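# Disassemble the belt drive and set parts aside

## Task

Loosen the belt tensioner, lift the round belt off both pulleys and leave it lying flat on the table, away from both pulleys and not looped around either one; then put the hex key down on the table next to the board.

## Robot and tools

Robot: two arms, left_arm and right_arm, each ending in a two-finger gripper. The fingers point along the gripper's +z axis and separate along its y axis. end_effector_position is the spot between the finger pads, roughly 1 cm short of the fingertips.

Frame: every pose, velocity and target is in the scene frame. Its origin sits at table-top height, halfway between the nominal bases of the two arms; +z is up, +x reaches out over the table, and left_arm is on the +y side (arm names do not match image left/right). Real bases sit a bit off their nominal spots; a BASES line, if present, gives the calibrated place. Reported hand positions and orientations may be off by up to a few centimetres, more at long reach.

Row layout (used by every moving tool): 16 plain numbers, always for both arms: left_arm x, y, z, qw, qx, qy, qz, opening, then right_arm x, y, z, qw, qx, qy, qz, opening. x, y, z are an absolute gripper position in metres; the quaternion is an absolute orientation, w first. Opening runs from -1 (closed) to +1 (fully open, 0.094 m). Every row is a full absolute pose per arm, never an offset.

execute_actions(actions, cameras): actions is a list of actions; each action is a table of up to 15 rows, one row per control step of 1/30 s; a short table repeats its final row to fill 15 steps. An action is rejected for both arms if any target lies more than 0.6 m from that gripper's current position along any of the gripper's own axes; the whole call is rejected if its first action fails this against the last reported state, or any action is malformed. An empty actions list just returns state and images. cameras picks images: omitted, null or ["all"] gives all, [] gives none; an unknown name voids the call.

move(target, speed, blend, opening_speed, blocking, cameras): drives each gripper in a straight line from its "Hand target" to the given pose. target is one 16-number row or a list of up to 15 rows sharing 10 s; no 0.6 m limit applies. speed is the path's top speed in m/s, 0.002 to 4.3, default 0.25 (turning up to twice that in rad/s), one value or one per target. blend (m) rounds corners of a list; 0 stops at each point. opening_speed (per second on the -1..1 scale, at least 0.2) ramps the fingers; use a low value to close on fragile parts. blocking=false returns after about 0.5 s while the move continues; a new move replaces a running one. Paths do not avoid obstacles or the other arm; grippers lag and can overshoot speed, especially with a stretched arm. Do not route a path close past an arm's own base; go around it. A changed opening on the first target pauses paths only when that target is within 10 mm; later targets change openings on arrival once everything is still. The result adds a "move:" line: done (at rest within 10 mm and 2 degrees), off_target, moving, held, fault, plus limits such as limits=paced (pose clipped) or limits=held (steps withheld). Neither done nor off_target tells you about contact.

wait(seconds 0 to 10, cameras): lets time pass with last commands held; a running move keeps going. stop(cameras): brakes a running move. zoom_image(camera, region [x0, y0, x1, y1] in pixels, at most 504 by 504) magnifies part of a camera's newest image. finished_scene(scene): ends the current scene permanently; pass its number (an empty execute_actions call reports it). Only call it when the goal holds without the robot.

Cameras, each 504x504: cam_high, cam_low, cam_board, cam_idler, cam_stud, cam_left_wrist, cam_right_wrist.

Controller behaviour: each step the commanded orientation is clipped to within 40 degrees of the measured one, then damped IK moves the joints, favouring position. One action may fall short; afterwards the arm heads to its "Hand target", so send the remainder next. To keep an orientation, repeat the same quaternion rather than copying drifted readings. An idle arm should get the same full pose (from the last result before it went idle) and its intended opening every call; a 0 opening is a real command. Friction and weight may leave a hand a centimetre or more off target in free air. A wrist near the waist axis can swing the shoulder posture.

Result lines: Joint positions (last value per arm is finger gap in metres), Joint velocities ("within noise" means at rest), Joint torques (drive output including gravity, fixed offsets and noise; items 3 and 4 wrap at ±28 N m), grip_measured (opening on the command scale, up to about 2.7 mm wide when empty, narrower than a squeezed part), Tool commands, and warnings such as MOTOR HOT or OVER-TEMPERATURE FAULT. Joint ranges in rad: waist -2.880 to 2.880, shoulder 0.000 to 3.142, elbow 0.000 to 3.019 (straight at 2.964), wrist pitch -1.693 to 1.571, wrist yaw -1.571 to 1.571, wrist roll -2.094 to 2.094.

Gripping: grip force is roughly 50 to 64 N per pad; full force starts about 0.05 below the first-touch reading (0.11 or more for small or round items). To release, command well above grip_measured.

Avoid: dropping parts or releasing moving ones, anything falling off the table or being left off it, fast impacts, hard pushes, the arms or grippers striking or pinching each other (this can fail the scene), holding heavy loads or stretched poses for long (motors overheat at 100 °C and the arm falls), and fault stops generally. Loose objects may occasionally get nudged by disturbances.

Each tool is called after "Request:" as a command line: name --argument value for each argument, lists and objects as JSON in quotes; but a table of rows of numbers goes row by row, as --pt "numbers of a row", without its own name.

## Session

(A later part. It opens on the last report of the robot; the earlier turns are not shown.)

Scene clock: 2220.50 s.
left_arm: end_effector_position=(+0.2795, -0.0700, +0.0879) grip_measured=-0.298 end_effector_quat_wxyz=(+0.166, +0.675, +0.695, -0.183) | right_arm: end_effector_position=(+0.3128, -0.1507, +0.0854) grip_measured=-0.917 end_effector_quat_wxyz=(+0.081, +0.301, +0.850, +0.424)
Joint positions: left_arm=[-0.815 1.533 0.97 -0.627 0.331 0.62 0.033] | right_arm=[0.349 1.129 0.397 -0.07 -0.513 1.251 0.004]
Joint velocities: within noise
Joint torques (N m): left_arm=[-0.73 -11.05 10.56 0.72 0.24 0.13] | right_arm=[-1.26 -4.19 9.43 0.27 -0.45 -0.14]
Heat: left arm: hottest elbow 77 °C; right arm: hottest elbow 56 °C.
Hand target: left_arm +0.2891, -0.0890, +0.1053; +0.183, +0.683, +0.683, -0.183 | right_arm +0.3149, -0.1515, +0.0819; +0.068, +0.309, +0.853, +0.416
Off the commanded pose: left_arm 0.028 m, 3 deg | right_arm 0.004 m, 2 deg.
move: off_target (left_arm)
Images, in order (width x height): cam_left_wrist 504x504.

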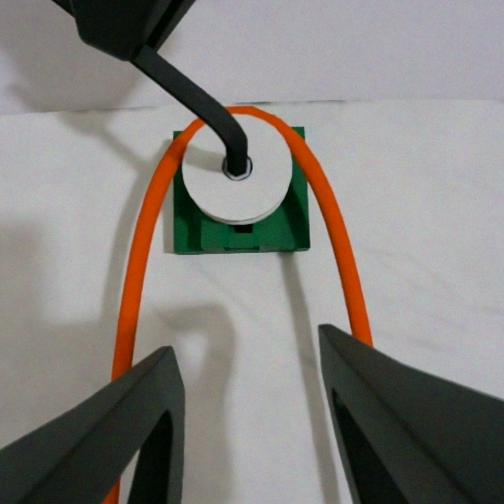

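Request:
move --pt "0.290 -0.09 0.105 0.183 0.683 0.683 -0.183 -0.3 0.3140 -0.1518 0.0785 0.0679 0.3089 0.8532 0.4158 -1.0" --speed '[0.01]' --cameras '["cam_left_wrist"]'

Request:
zoom_image --camera "cam_left_wrist" --region '[218, 142, 258, 182]'

Request:
move --pt "0.290 -0.09 0.105 0.183 0.683 0.683 -0.183 -0.3 0.3130 -0.1522 0.0765 0.0661 0.3081 0.8535 0.4161 -1.0" --speed '[0.01]' --cameras '["cam_left_wrist", "cam_idler"]'

Request:
zoom_image --camera "cam_left_wrist" --region '[218, 142, 258, 182]'

Request:
zoom_image --camera "cam_idler" --region '[230, 0, 390, 160]'

Scene clock: 2228.73 s.
left_arm: end_effector_position=(+0.2795, -0.0700, +0.0879) grip_measured=-0.298 end_effector_quat_wxyz=(+0.166, +0.675, +0.695, -0.183) | right_arm: end_effector_position=(+0.3126, -0.1508, +0.0849) grip_measured=-0.917 end_effector_quat_wxyz=(+0.080, +0.301, +0.850, +0.424)
Joint positions: left_arm=[-0.815 1.533 0.97 -0.627 0.331 0.62 0.033] | right_arm=[0.348 1.131 0.397 -0.071 -0.515 1.251 0.004]
Joint velocities: within noise
Joint torques (N m): left_arm=[-0.79 -10.99 10.54 0.75 0.24 0.13] | right_arm=[-1.38 -3.96 8.83 0.91 -0.42 -0.13]
Heat: left arm: hottest elbow 77 °C; right arm: hottest elbow 56 °C.
Hand target: left_arm +0.2891, -0.0890, +0.1053; +0.183, +0.683, +0.683, -0.183 | right_arm +0.3138, -0.1519, +0.0786; +0.068, +0.309, +0.853, +0.416
Off the commanded pose: left_arm 0.028 m, 3 deg | right_arm 0.007 m, 2 deg.
move: off_target (left_arm)
Images, in order (width x height): cam_left_wrist 504x504.

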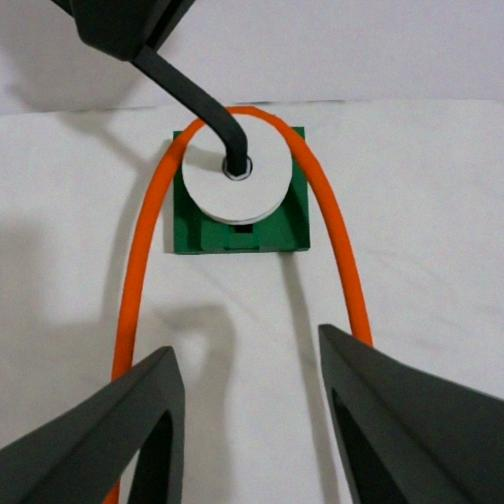

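Scaled by 12.600.

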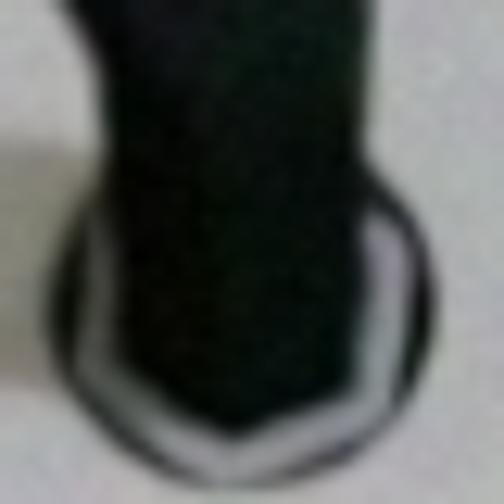

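Scene clock: 2229.43 s.
left_arm: end_effector_position=(+0.2795, -0.0700, +0.0879) grip_measured=-0.298 end_effector_quat_wxyz=(+0.166, +0.675, +0.695, -0.183) | right_arm: end_effector_position=(+0.3126, -0.1511, +0.0844) grip_measured=-0.917 end_effector_quat_wxyz=(+0.078, +0.302, +0.850, +0.425)
Joint positions: left_arm=[-0.815 1.533 0.97 -0.627 0.331 0.62 0.033] | right_arm=[0.346 1.133 0.397 -0.071 -0.52 1.251 0.004]
Joint velocities: within noise
Joint torques (N m): left_arm=[-0.85 -10.99 10.56 0.72 0.25 0.13] | right_arm=[-1.14 -3.72 8.51 1.07 -0.42 -0.17]
Heat: left arm: hottest elbow 77 °C; right arm: hottest elbow 56 °C.
Hand target: left_arm +0.2891, -0.0890, +0.1053; +0.183, +0.683, +0.683, -0.183 | right_arm +0.3127, -0.1524, +0.0766; +0.066, +0.308, +0.853, +0.416
Off the commanded pose: left_arm 0.028 m, 3 deg | right_arm 0.008 m, 2 deg.
move: off_target (left_arm)
Images, in order (width x height): cam_idler 504x504, cam_left_wrist 504x504.

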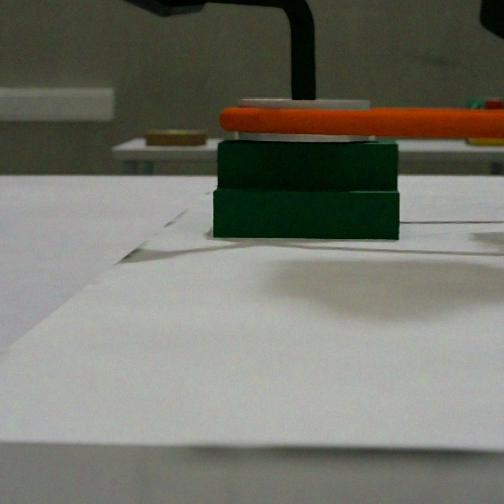

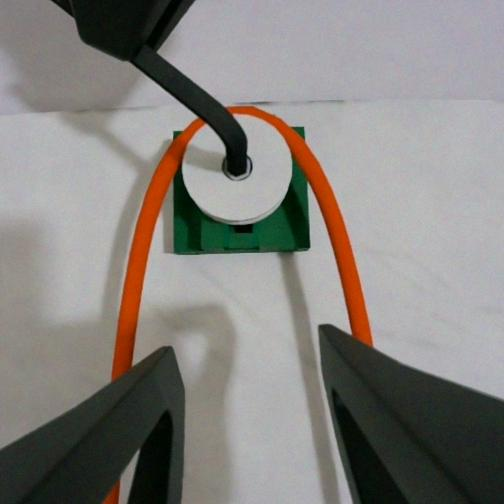

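Scaled by 12.600.

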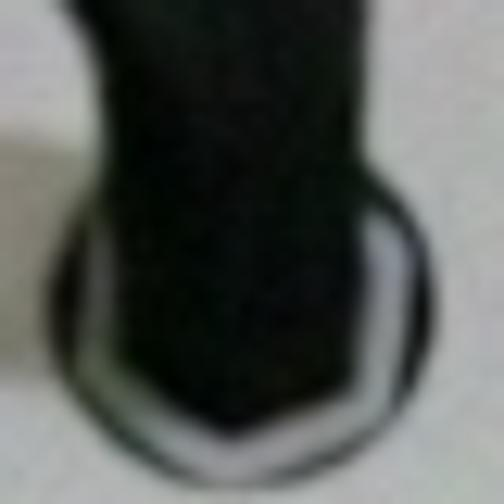

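Scaled by 3.150.

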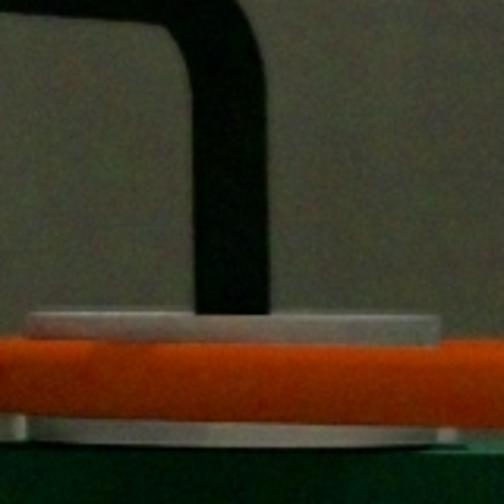

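Request:
move --pt "0.290 -0.09 0.105 0.183 0.683 0.683 -0.183 -0.3 0.3145 -0.1514 0.115 0.0706 0.3101 0.8528 0.4153 -1.0" --pt "0.290 -0.09 0.105 0.183 0.683 0.683 -0.183 -0.3 0.3311 -0.1574 0.145 0.0383 0.3480 0.8556 0.3831 -1.0" --pt "0.290 -0.09 0.105 0.183 0.683 0.683 -0.183 -0.3 0.3084 -0.1470 0.0847 0.079 0.290 0.853 0.4255 -1.0" --speed '[0.08, 0.08, 0.08]' --cameras '["cam_left_wrist", "cam_idler", "cam_stud"]'

Request:
zoom_image --camera "cam_left_wrist" --region '[218, 142, 258, 182]'

Request:
zoom_image --camera "cam_idler" --region '[230, 0, 390, 160]'

Request:
zoom_image --camera "cam_stud" --region '[0, 220, 150, 370]'

Scene clock: 2247.53 s.
left_arm: end_effector_position=(+0.2795, -0.0700, +0.0879) grip_measured=-0.298 end_effector_quat_wxyz=(+0.166, +0.675, +0.695, -0.183) | right_arm: end_effector_position=(+0.3111, -0.1514, +0.0888) grip_measured=-0.917 end_effector_quat_wxyz=(+0.079, +0.300, +0.851, +0.424)
Joint positions: left_arm=[-0.815 1.533 0.97 -0.627 0.331 0.62 0.033] | right_arm=[0.347 1.114 0.4 -0.093 -0.518 1.249 0.004]
Joint velocities: within noise
Joint torques (N m): left_arm=[-0.79 -10.93 10.55 0.72 0.24 0.13] | right_arm=[0.5 -4.84 7.35 2.41 -0.26 -0.23]
Heat: left arm: hottest elbow 77 °C; right arm: hottest elbow 55 °C.
Hand target: left_arm +0.2891, -0.0890, +0.1053; +0.183, +0.683, +0.683, -0.183 | right_arm +0.3082, -0.1471, +0.0848; +0.079, +0.290, +0.854, +0.426
Off the commanded pose: left_arm 0.028 m, 3 deg | right_arm 0.007 m, 1 deg.
move: off_target (left_arm)
Images, in order (width x height): cam_idler 504x504, cam_stud 504x504, cam_left_wrist 504x504.

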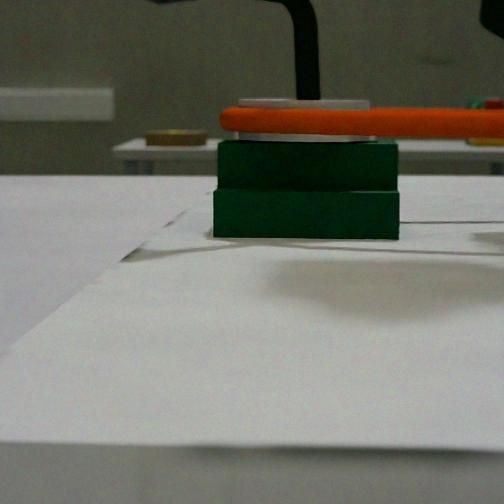

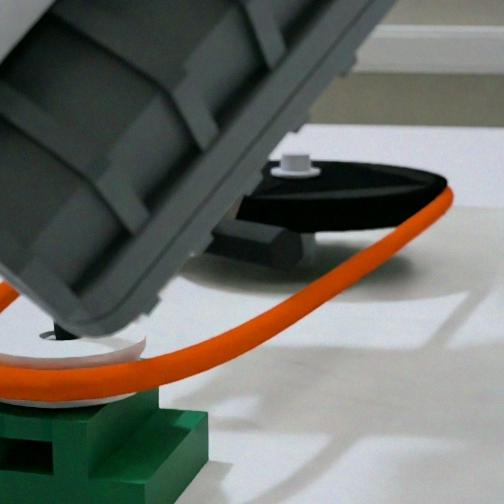

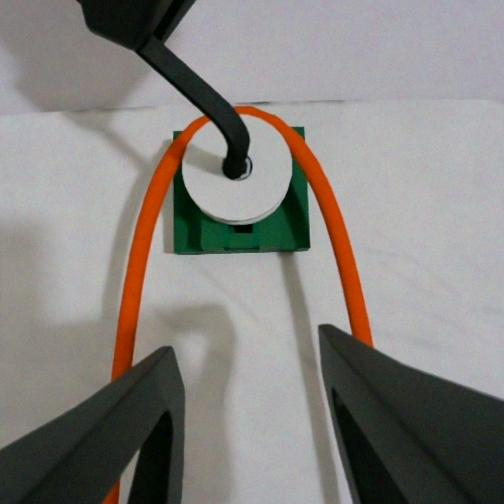

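Scaled by 12.600.

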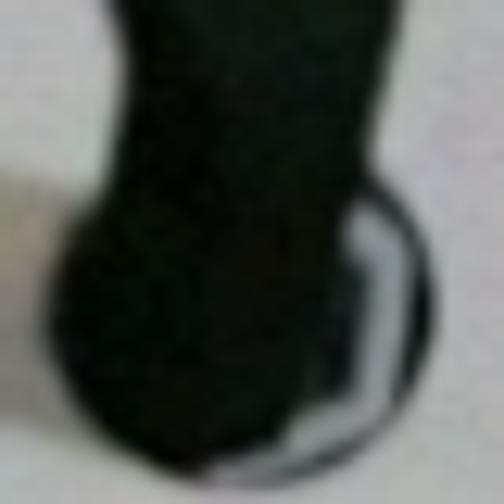

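Scaled by 3.150.

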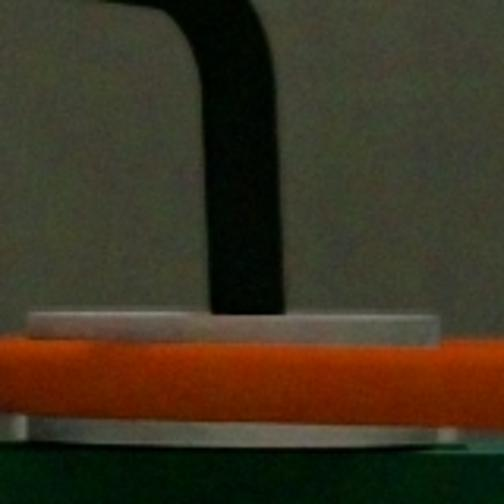

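Scaled by 3.360.

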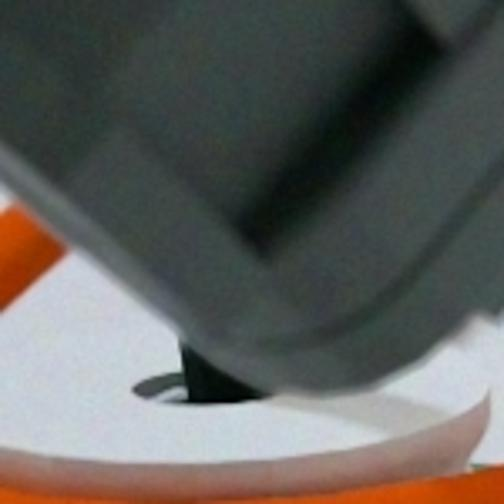

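Request:
move --pt "0.290 -0.09 0.105 0.183 0.683 0.683 -0.183 -0.3 0.3084 -0.1470 0.097 0.079 0.290 0.853 0.4255 -1.0" --speed '[0.05]' --cameras '["cam_left_wrist", "cam_idler", "cam_stud"]'

Request:
zoom_image --camera "cam_left_wrist" --region '[148, 82, 268, 202]'

Request:
zoom_image --camera "cam_idler" --region '[230, 0, 390, 160]'

Request:
zoom_image --camera "cam_stud" --region '[0, 220, 150, 370]'

Scene clock: 2268.83 s.
left_arm: end_effector_position=(+0.2795, -0.0700, +0.0879) grip_measured=-0.298 end_effector_quat_wxyz=(+0.166, +0.675, +0.695, -0.183) | right_arm: end_effector_position=(+0.3090, -0.1521, +0.0912) grip_measured=-0.917 end_effector_quat_wxyz=(+0.078, +0.301, +0.851, +0.424)
Joint positions: left_arm=[-0.815 1.533 0.97 -0.627 0.331 0.62 0.033] | right_arm=[0.347 1.098 0.4 -0.11 -0.518 1.249 0.004]
Joint velocities: within noise
Joint torques (N m): left_arm=[-0.73 -10.93 10.55 0.73 0.25 0.13] | right_arm=[0.21 -6.71 8.92 1.03 -0.26 -0.23]
Heat: left arm: hottest elbow 78 °C; right arm: hottest elbow 57 °C.
Hand target: left_arm +0.2891, -0.0890, +0.1053; +0.183, +0.683, +0.683, -0.183 | right_arm +0.3084, -0.1470, +0.0971; +0.079, +0.290, +0.853, +0.426
Off the commanded pose: left_arm 0.028 m, 3 deg | right_arm 0.008 m, 1 deg.
move: off_target (left_arm)
Images, in order (width x height): cam_idler 504x504, cam_stud 504x504, cam_left_wrist 504x504.

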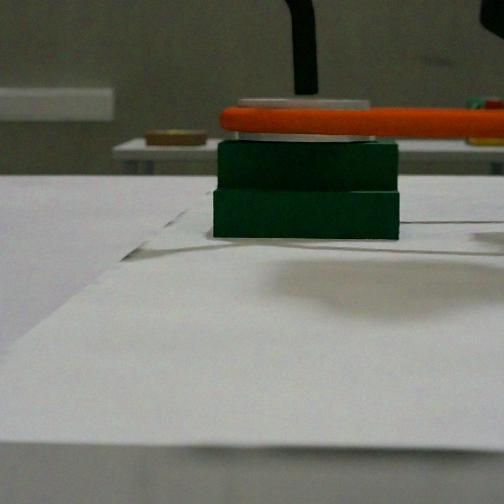

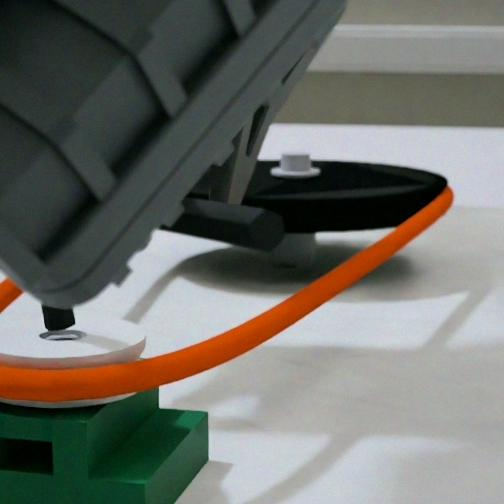

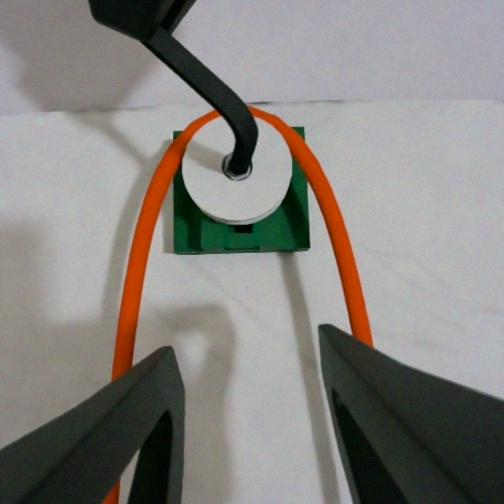

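Scaled by 4.200.

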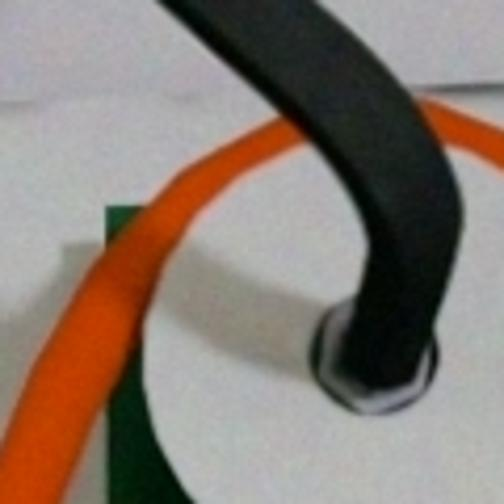

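Scaled by 3.150.

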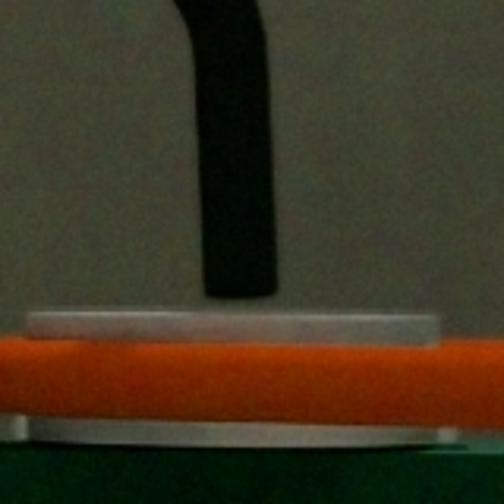

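Scaled by 3.360.

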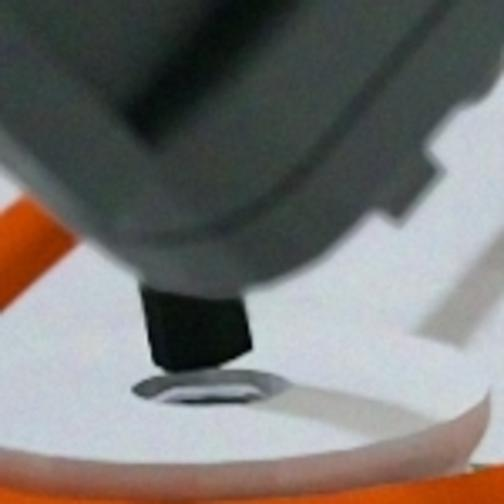

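Request:
move --pt "0.270 -0.04 0.17 0.183 0.683 0.683 -0.183 -0.3 0.310 -0.147 0.13 0.079 0.290 0.853 0.4255 -1.0" --pt "0.270 0.14 0.32 0.0 0.3748 0.927 0.0 -0.3 0.310 -0.147 0.19 0.079 0.290 0.853 0.4255 -1.0" --pt "0.270 0.14 0.32 0.0 0.3748 0.927 0.0 -0.3 0.2747 0.0324 0.205 0.0425 0.3109 0.8663 0.3869 -1.0" --speed '[0.08, 0.15, 0.12]' --cameras '["cam_left_wrist", "cam_right_wrist", "cam_high", "cam_board"]'

Scene clock: 2306.10 s.
left_arm: end_effector_position=(+0.2607, +0.1416, +0.2914) grip_measured=-0.298 end_effector_quat_wxyz=(-0.015, +0.386, +0.922, +0.002) | right_arm: end_effector_position=(+0.2632, +0.0097, +0.1769) grip_measured=-0.917 end_effector_quat_wxyz=(+0.036, +0.317, +0.877, +0.359)
Joint positions: left_arm=[-0.599 1.2 1.276 -1.677 0.003 0.151 0.033] | right_arm=[0.889 1.158 0.768 -0.454 -0.149 1.652 0.004]
Joint velocities: within noise
Joint torques (N m): left_arm=[1.14 -8.59 11.18 0.08 -0.01 -0.09] | right_arm=[0.26 -7.59 14.45 2.21 0.02 -0.04]
Heat: left arm: hottest elbow 77 °C; right arm: hottest elbow 61 °C.
Hand target: left_arm +0.2689, +0.1407, +0.3189; +0.017, +0.375, +0.927, -0.004 | right_arm +0.2731, +0.0304, +0.2054; +0.042, +0.311, +0.867, +0.387
Off the commanded pose: left_arm 0.030 m, 2 deg | right_arm 0.038 m, 4 deg.
joint sent to its limit (left arm) — joint 4 (wrist pitch), lower limit. The joint targets still meet the commanded pose.
move: off_target (left_arm, right_arm)
Images, in order (width x height): cam_high 504x504, cam_board 504x504, cam_left_wrist 504x504, cam_right_wrist 504x504.

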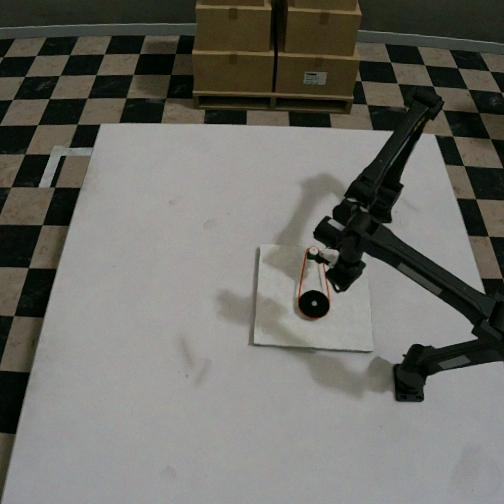

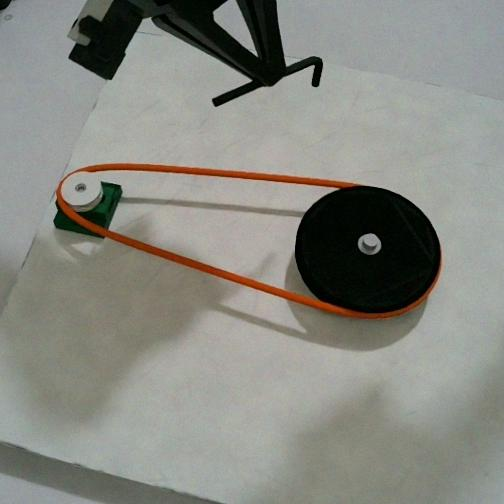

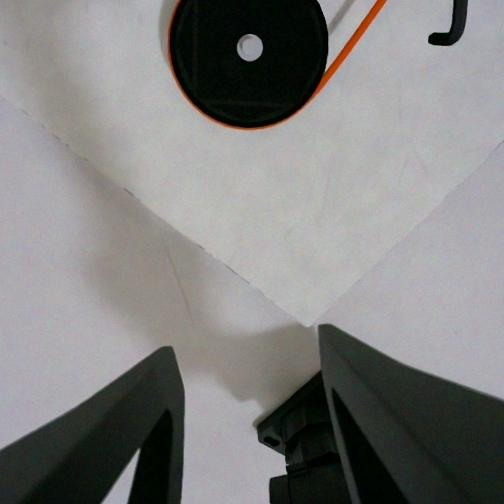

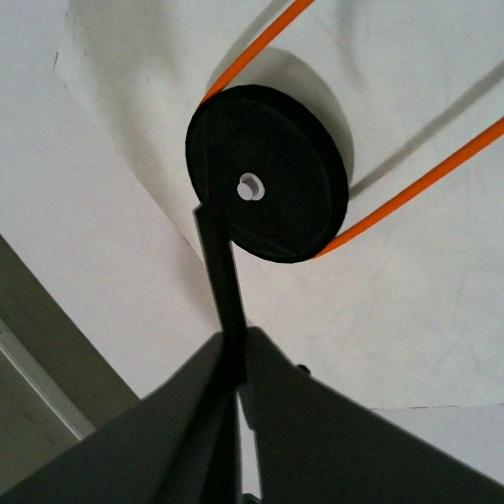

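Request:
move --pt "0.275 -0.009 0.255 0.0 0.3827 0.9239 0.0 -0.2 0.2747 0.0324 0.205 0.0425 0.3109 0.8663 0.3869 -1.0" --speed '[0.12]' --cameras '["cam_left_wrist", "cam_right_wrist", "cam_high", "cam_board"]'

Scene clock: 2315.93 s.
left_arm: end_effector_position=(+0.2588, +0.0711, +0.2600) grip_measured=-0.202 end_effector_quat_wxyz=(-0.026, +0.390, +0.921, +0.009) | right_arm: end_effector_position=(+0.2632, +0.0097, +0.1769) grip_measured=-0.917 end_effector_quat_wxyz=(+0.036, +0.318, +0.877, +0.359)
Joint positions: left_arm=[-0.756 1.332 1.308 -1.601 0.003 0.002 0.037] | right_arm=[0.889 1.158 0.768 -0.454 -0.149 1.653 0.004]
Joint velocities: within noise
Joint torques (N m): left_arm=[1.03 -10.58 6.97 0.28 0.03 0.07] | right_arm=[0.26 -7.71 14.32 2.21 0.01 -0.07]
Heat: left arm: hottest elbow 75 °C; right arm: hottest elbow 65 °C.
Hand target: left_arm +0.2592, +0.0764, +0.2636; -0.023, +0.388, +0.921, +0.008 | right_arm +0.2727, +0.0299, +0.2056; +0.042, +0.311, +0.867, +0.387
Off the commanded pose: left_arm 0.082 m, 3 deg | right_arm 0.038 m, 4 deg.
move: held (left_arm; a check stopped the path), off_target (right_arm; braked when a check withheld steps of left_arm); limits=held
pose unreachable (left arm): on one or more control steps of this call, first in action 0 (counted from 0), this arm could not follow its commanded pose, so it was not sent that pose on those steps. It may still have moved: this result reports where it is.
cause: moving toward the commanded pose would bring a part of the arm too close to another arm (this arm's gripper housing and the right arm's wrist (the part past joint 4), along the way the arms are being sent, or toward where that arm still pushes).
Images, in order (width x height): cam_high 504x504, cam_board 504x504, cam_left_wrist 504x504, cam_right_wrist 504x504.

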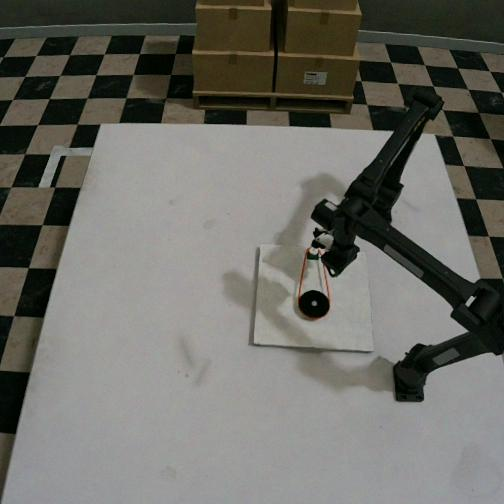

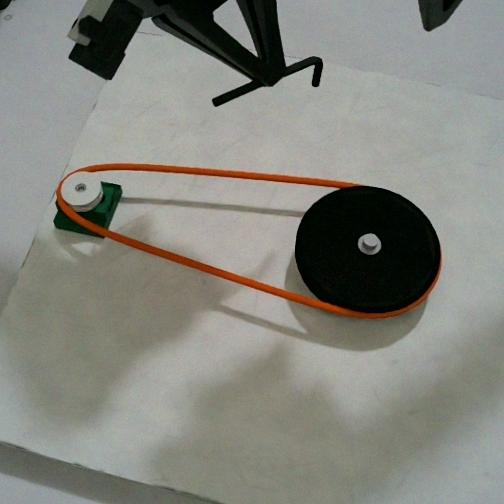

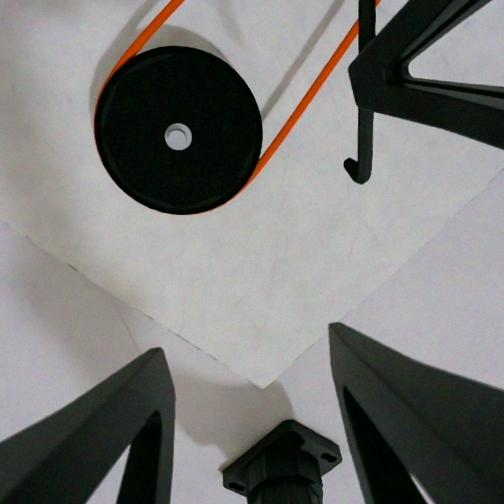

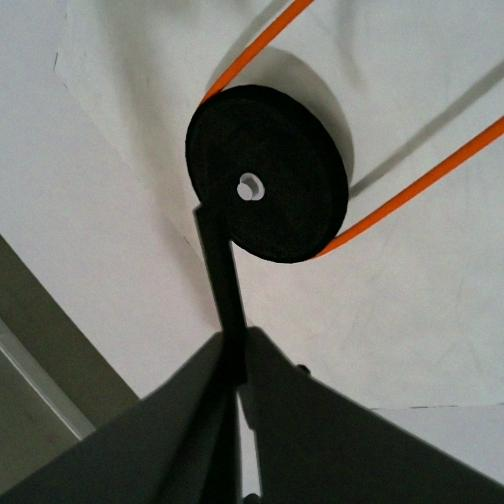

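Request:
move --pt "0.280 0.17 0.30 0.0655 -0.1130 -0.8586 0.4957 -0.2 0.2747 0.0324 0.205 0.0425 0.3109 0.8663 0.3869 -1.0" --pt "0.280 0.17 0.30 0.0655 -0.1130 -0.8586 0.4957 -0.2 0.278 0.005 0.210 -0.0591 0.0761 0.9173 0.3847 -1.0" --speed '[0.15, 0.12]' --cameras '["cam_left_wrist", "cam_right_wrist", "cam_high", "cam_board"]'

Scene clock: 2340.50 s.
left_arm: end_effector_position=(+0.2846, +0.1660, +0.2969) grip_measured=-0.202 end_effector_quat_wxyz=(-0.053, +0.104, +0.864, -0.490) | right_arm: end_effector_position=(+0.2601, -0.0037, +0.1896) grip_measured=-0.917 end_effector_quat_wxyz=(-0.072, +0.081, +0.921, +0.373)
Joint positions: left_arm=[-0.035 1.218 1.08 -1.677 1.012 0.297 0.037] | right_arm=[0.705 1.233 0.874 -0.695 -0.614 1.058 0.004]
Joint velocities: within noise
Joint torques (N m): left_arm=[1.14 -8.64 6.16 -0.24 0.82 0.19] | right_arm=[-1.79 -8.53 14.11 0.77 -0.4 -0.21]
Heat: left arm: hottest elbow 70 °C; right arm: hottest elbow 72 °C.
Hand target: left_arm +0.2801, +0.1691, +0.2994; -0.048, +0.104, +0.863, -0.492 | right_arm +0.2772, +0.0040, +0.2100; -0.059, +0.076, +0.918, +0.385
Off the commanded pose: left_arm 0.007 m, 2 deg | right_arm 0.029 m, 2 deg.
joint sent to its limit (left arm) — joint 4 (wrist pitch), lower limit. The joint targets still meet the commanded pose.
move: off_target (right_arm)
Images, in order (width x height): cam_high 504x504, cam_board 504x504, cam_left_wrist 504x504, cam_right_wrist 504x504.

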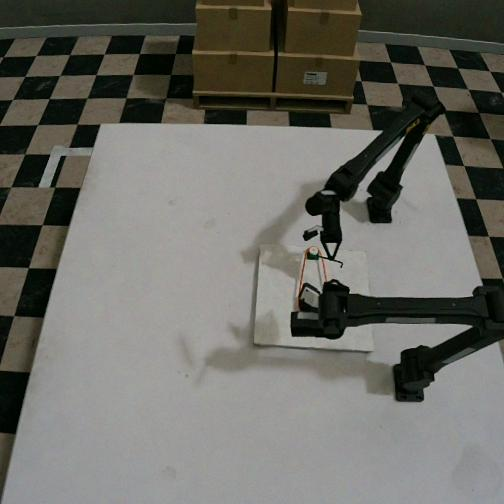

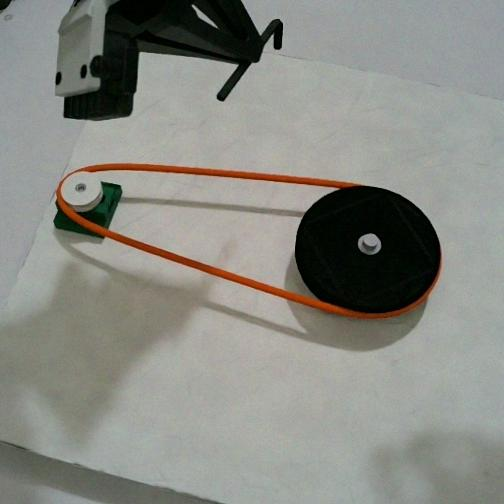

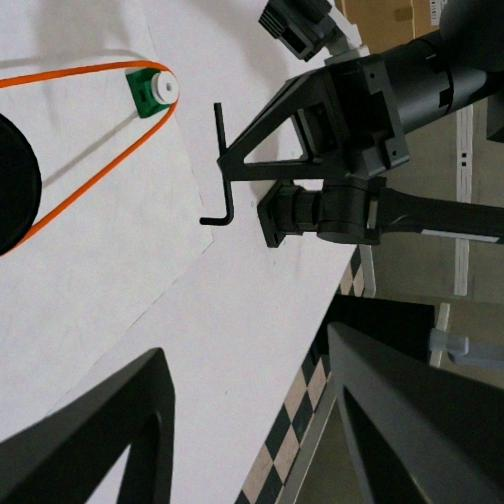

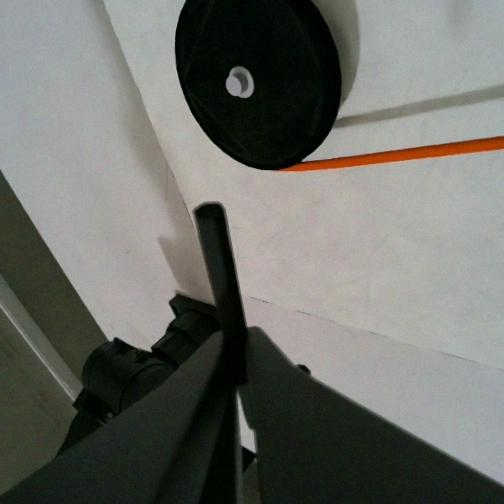

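Request:
move --pt "0.2889 0.074 0.2285 0.0655 -0.1130 -0.8586 0.4957 -0.2 0.2660 -0.001 0.196 -0.0591 0.0761 0.9173 0.3847 -1.0" --speed '[0.1]' --cameras '["cam_left_wrist", "cam_right_wrist", "cam_board"]'

Scene clock: 2360.63 s.
left_arm: end_effector_position=(+0.2908, +0.0770, +0.2338) grip_measured=-0.202 end_effector_quat_wxyz=(-0.060, +0.115, +0.858, -0.497) | right_arm: end_effector_position=(+0.2613, -0.0028, +0.1903) grip_measured=-0.917 end_effector_quat_wxyz=(-0.069, +0.079, +0.921, +0.376)
Joint positions: left_arm=[-0.293 1.258 0.942 -1.112 1.043 -0.15 0.037] | right_arm=[0.705 1.233 0.874 -0.687 -0.613 1.056 0.004]
Joint velocities: within noise
Joint torques (N m): left_arm=[-0.62 -7.59 6.34 1.2 0.68 -0.02] | right_arm=[-1.03 -10.23 9.62 2.02 -0.27 -0.15]
Heat: left arm: hottest elbow 66 °C; right arm: hottest elbow 71 °C.
Hand target: left_arm +0.2888, +0.0741, +0.2286; -0.066, +0.113, +0.859, -0.496 | right_arm +0.2659, -0.0011, +0.1960; -0.059, +0.076, +0.918, +0.385
Off the commanded pose: left_arm 0.006 m, 1 deg | right_arm 0.008 m, 2 deg.
move: done
Images, in order (width x height): cam_board 504x504, cam_left_wrist 504x504, cam_right_wrist 504x504.

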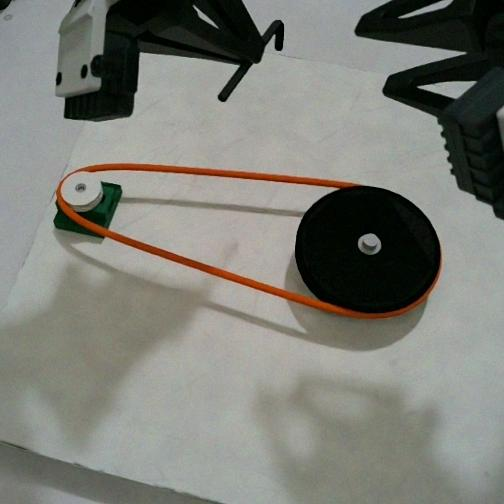

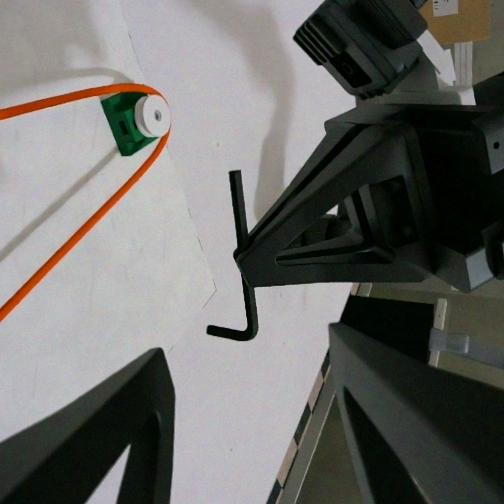

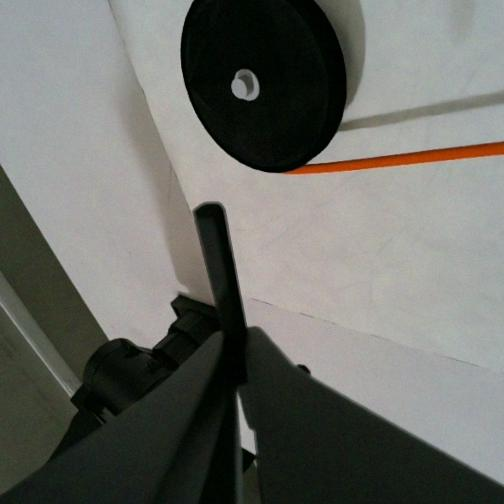

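Request:
move --pt "0.2687 0.0135 0.1892 0.0655 -0.1130 -0.8586 0.4957 -0.3 0.2660 -0.001 0.196 -0.0591 0.0761 0.9173 0.3847 -1.0" --speed '[0.06]' --cameras '["cam_left_wrist", "cam_board"]'

Scene clock: 2368.30 s.
left_arm: end_effector_position=(+0.2711, +0.0164, +0.1958) grip_measured=-0.298 end_effector_quat_wxyz=(-0.060, +0.115, +0.858, -0.497) | right_arm: end_effector_position=(+0.2614, -0.0028, +0.1904) grip_measured=-0.917 end_effector_quat_wxyz=(-0.069, +0.079, +0.921, +0.376)
Joint positions: left_arm=[-0.475 1.271 0.828 -0.701 0.992 -0.483 0.033] | right_arm=[0.705 1.233 0.874 -0.686 -0.613 1.056 0.004]
Joint velocities: within noise
Joint torques (N m): left_arm=[-0.62 -7.47 6.37 1.69 0.55 -0.06] | right_arm=[-0.97 -10.23 9.68 2.03 -0.27 -0.15]
Heat: left arm: hottest elbow 65 °C; right arm: hottest elbow 70 °C.
Hand target: left_arm +0.2686, +0.0137, +0.1893; -0.066, +0.113, +0.859, -0.496 | right_arm +0.2659, -0.0011, +0.1960; -0.059, +0.076, +0.918, +0.385
Off the commanded pose: left_arm 0.008 m, 1 deg | right_arm 0.007 m, 2 deg.
move: done
Images, in order (width x height): cam_board 504x504, cam_left_wrist 504x504.

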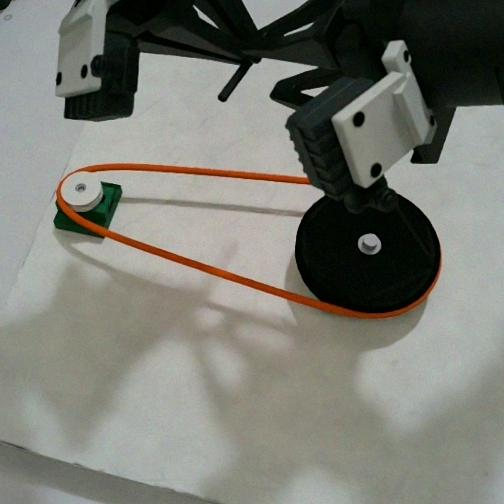

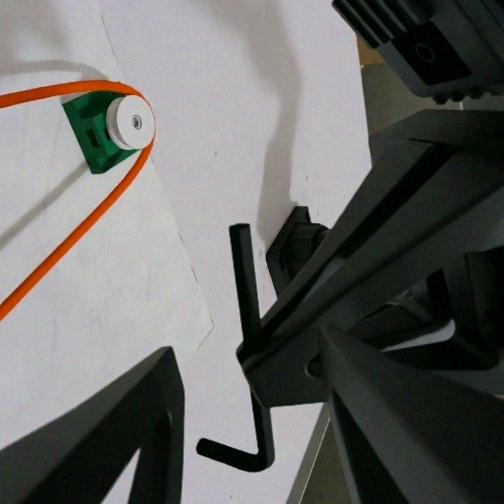

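Request:
move --pt "0.2600 -0.0105 0.1733 0.0655 -0.1130 -0.8586 0.4957 -0.75 0.2660 -0.001 0.196 -0.0591 0.0761 0.9173 0.3847 -1.0" --speed '[0.04]' --cameras '["cam_left_wrist", "cam_board"]'

Scene clock: 2380.20 s.
left_arm: end_effector_position=(+0.2711, +0.0030, +0.1832) grip_measured=-0.748 end_effector_quat_wxyz=(-0.050, +0.103, +0.860, -0.498) | right_arm: end_effector_position=(+0.2630, -0.0101, +0.1813) grip_measured=-0.918 end_effector_quat_wxyz=(-0.066, +0.089, +0.924, +0.367)
Joint positions: left_arm=[-0.512 1.282 0.793 -0.563 0.958 -0.591 0.012] | right_arm=[0.695 1.233 0.858 -0.686 -0.596 1.056 0.004]
Joint velocities: within noise
Joint torques (N m): left_arm=[-3.31 -6.36 6.41 2.13 0.6 -0.06] | right_arm=[-0.21 -10.17 10.81 1.94 -0.95 -0.16]
Heat: left arm: hottest elbow 64 °C; right arm: hottest elbow 67 °C.
Hand target: left_arm +0.2595, -0.0093, +0.1736; -0.066, +0.113, +0.859, -0.495 | right_arm +0.2656, -0.0014, +0.1961; -0.059, +0.076, +0.918, +0.385
Off the commanded pose: left_arm 0.020 m, 2 deg | right_arm 0.018 m, 3 deg.
move: off_target (left_arm, right_arm)
Images, in order (width x height): cam_board 504x504, cam_left_wrist 504x504.

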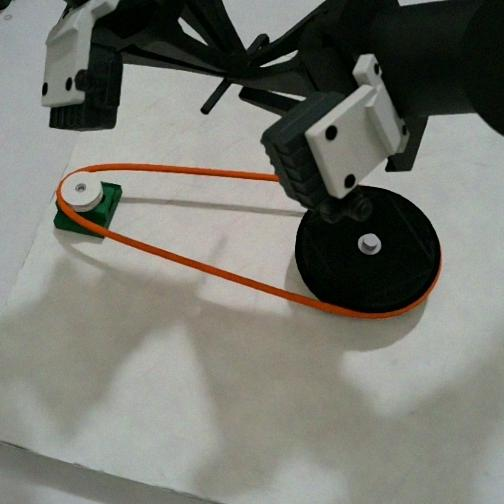

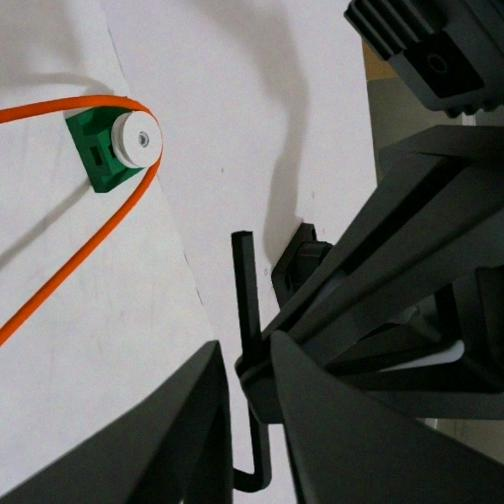

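Request:
move --pt "0.2687 0.0135 0.1892 0.0655 -0.1130 -0.8586 0.4957 -0.75 0.2660 -0.001 0.196 -0.0591 0.0761 0.9173 0.3847 -1.0" --pt "0.2760 0.0160 0.1920 0.0655 -0.1130 -0.8586 0.4957 -0.75 0.2660 -0.001 0.196 -0.0591 0.0761 0.9173 0.3847 -1.0" --speed '[0.06, 0.04]' --cameras '["cam_left_wrist", "cam_right_wrist", "cam_board"]'

Scene clock: 2390.23 s.
left_arm: end_effector_position=(+0.2599, +0.0209, +0.1773) grip_measured=-0.748 end_effector_quat_wxyz=(-0.081, +0.105, +0.862, -0.489) | right_arm: end_effector_position=(+0.2605, -0.0090, +0.1820) grip_measured=-0.918 end_effector_quat_wxyz=(-0.072, +0.086, +0.922, +0.370)
Joint positions: left_arm=[-0.479 1.282 0.793 -0.703 0.993 -0.486 0.012] | right_arm=[0.696 1.233 0.857 -0.686 -0.61 1.056 0.004]
Joint velocities: within noise
Joint torques (N m): left_arm=[1.08 -7.3 9.94 0.62 0.76 0.22] | right_arm=[-0.32 -10.05 10.89 1.96 -0.4 -0.15]
Heat: left arm: hottest elbow 63 °C; right arm: hottest elbow 67 °C.
Hand target: left_arm +0.2754, +0.0166, +0.1921; -0.065, +0.113, +0.859, -0.496 | right_arm +0.2656, -0.0013, +0.1961; -0.059, +0.076, +0.918, +0.385
Off the commanded pose: left_arm 0.022 m, 2 deg | right_arm 0.017 m, 3 deg.
move: off_target (left_arm, right_arm)
Images, in order (width x height): cam_board 504x504, cam_left_wrist 504x504, cam_right_wrist 504x504.

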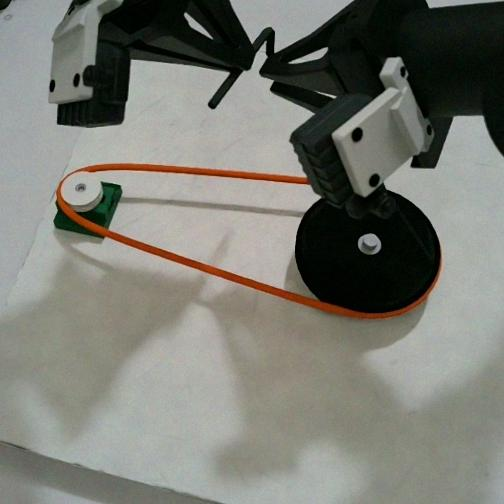

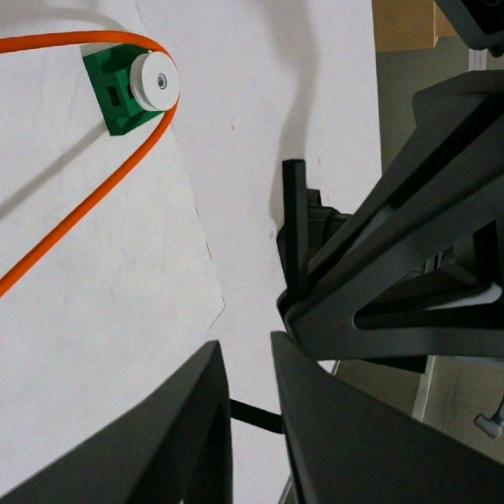

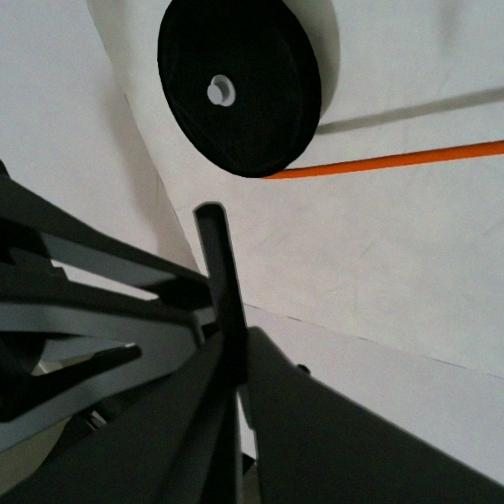

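Request:
move --pt "0.2900 0.060 0.235 0.0655 -0.1130 -0.8586 0.4957 -0.75 0.2660 -0.001 0.196 -0.0591 0.0761 0.9173 0.3847 -1.0" --speed '[0.08]' --cameras '["cam_left_wrist", "cam_right_wrist", "cam_board"]'

Scene clock: 2394.53 s.
left_arm: end_effector_position=(+0.2724, +0.0638, +0.2083) grip_measured=-0.748 end_effector_quat_wxyz=(-0.095, +0.097, +0.863, -0.487) | right_arm: end_effector_position=(+0.2605, -0.0090, +0.1820) grip_measured=-0.918 end_effector_quat_wxyz=(-0.072, +0.086, +0.922, +0.370)
Joint positions: left_arm=[-0.349 1.268 0.884 -1.04 1.031 -0.251 0.012] | right_arm=[0.696 1.233 0.857 -0.686 -0.61 1.056 0.004]
Joint velocities: within noise
Joint torques (N m): left_arm=[0.97 -8.94 10.89 0.35 0.83 0.18] | right_arm=[-0.32 -10.29 10.89 1.99 -0.41 -0.15]
Heat: left arm: hottest elbow 63 °C; right arm: hottest elbow 66 °C.
Hand target: left_arm +0.2886, +0.0607, +0.2349; -0.065, +0.113, +0.859, -0.496 | right_arm +0.2656, -0.0013, +0.1961; -0.059, +0.076, +0.918, +0.385
Off the commanded pose: left_arm 0.032 m, 4 deg | right_arm 0.017 m, 3 deg.
move: off_target (left_arm, right_arm)
Images, in order (width x height): cam_board 504x504, cam_left_wrist 504x504, cam_right_wrist 504x504.

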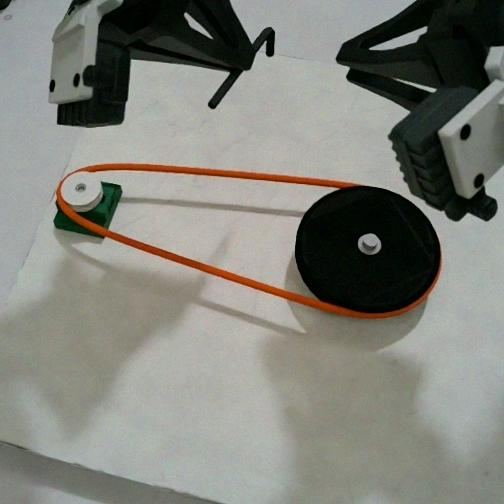

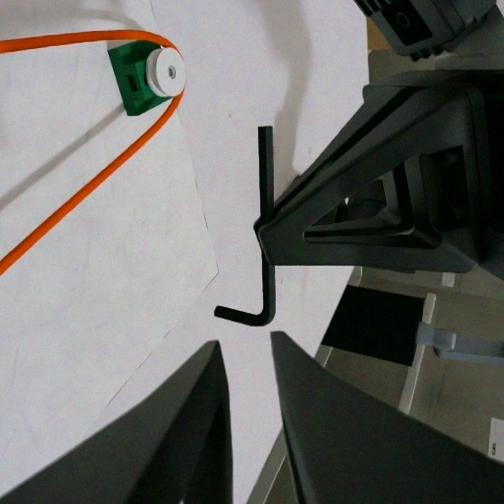

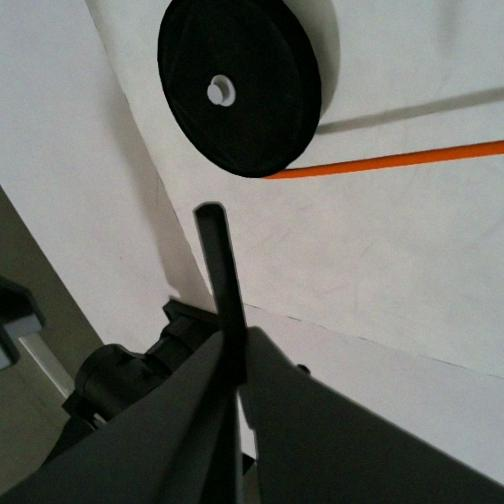

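Request:
move --pt "0.2500 0.130 0.270 0.333 0.558 0.7142 -0.2602 -0.3 0.2660 -0.001 0.196 -0.0591 0.0761 0.9173 0.3847 -1.0" --pt "0.2200 0.066 0.217 0.333 0.558 0.7142 -0.2602 -0.4 0.2660 -0.001 0.196 -0.0591 0.0761 0.9173 0.3847 -1.0" --speed '[0.12, 0.08]' --cameras '["cam_left_wrist", "cam_right_wrist", "cam_board", "cam_high"]'

Scene clock: 2421.03 s.
left_arm: end_effector_position=(+0.2209, +0.0689, +0.2202) grip_measured=-0.398 end_effector_quat_wxyz=(+0.332, +0.560, +0.714, -0.258) | right_arm: end_effector_position=(+0.2605, -0.0090, +0.1820) grip_measured=-0.918 end_effector_quat_wxyz=(-0.072, +0.086, +0.922, +0.370)
Joint positions: left_arm=[-0.598 0.792 0.63 -0.667 0.503 0.489 0.028] | right_arm=[0.696 1.233 0.857 -0.686 -0.61 1.056 0.004]
Joint velocities: within noise
Joint torques (N m): left_arm=[-0.67 -2.32 7.24 2.25 0.27 -0.1] | right_arm=[-0.26 -10.11 10.89 1.95 -0.4 -0.15]
Heat: left arm: hottest elbow 64 °C; right arm: hottest elbow 64 °C.
Hand target: left_arm +0.2199, +0.0661, +0.2171; +0.333, +0.558, +0.714, -0.260 | right_arm +0.2656, -0.0013, +0.1961; -0.059, +0.076, +0.918, +0.385
Off the commanded pose: left_arm 0.004 m, 0 deg | right_arm 0.017 m, 3 deg.
move: off_target (right_arm)
Images, in order (width x height): cam_high 504x504, cam_board 504x504, cam_left_wrist 504x504, cam_right_wrist 504x504.

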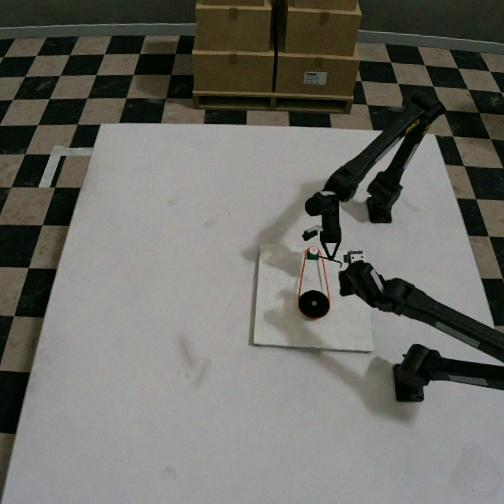

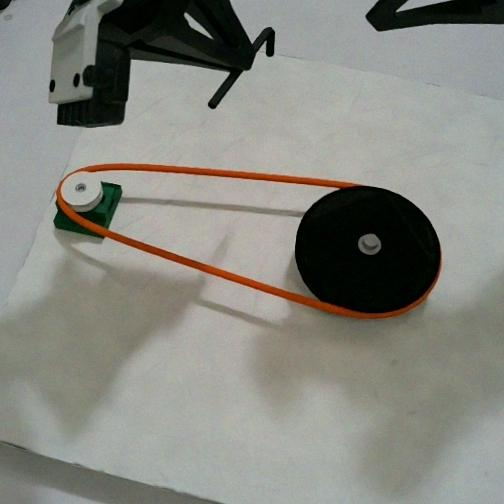

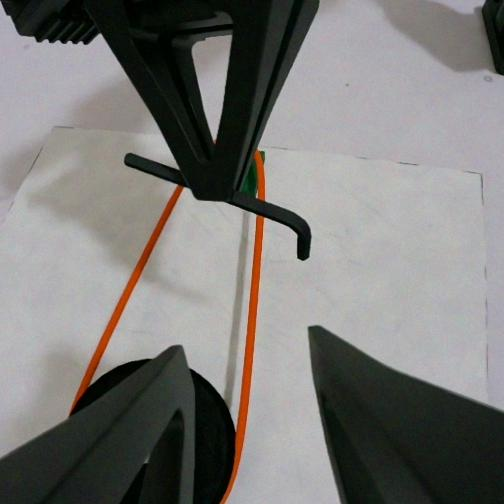

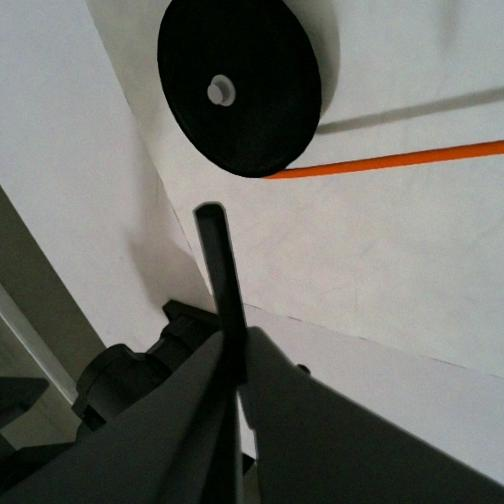

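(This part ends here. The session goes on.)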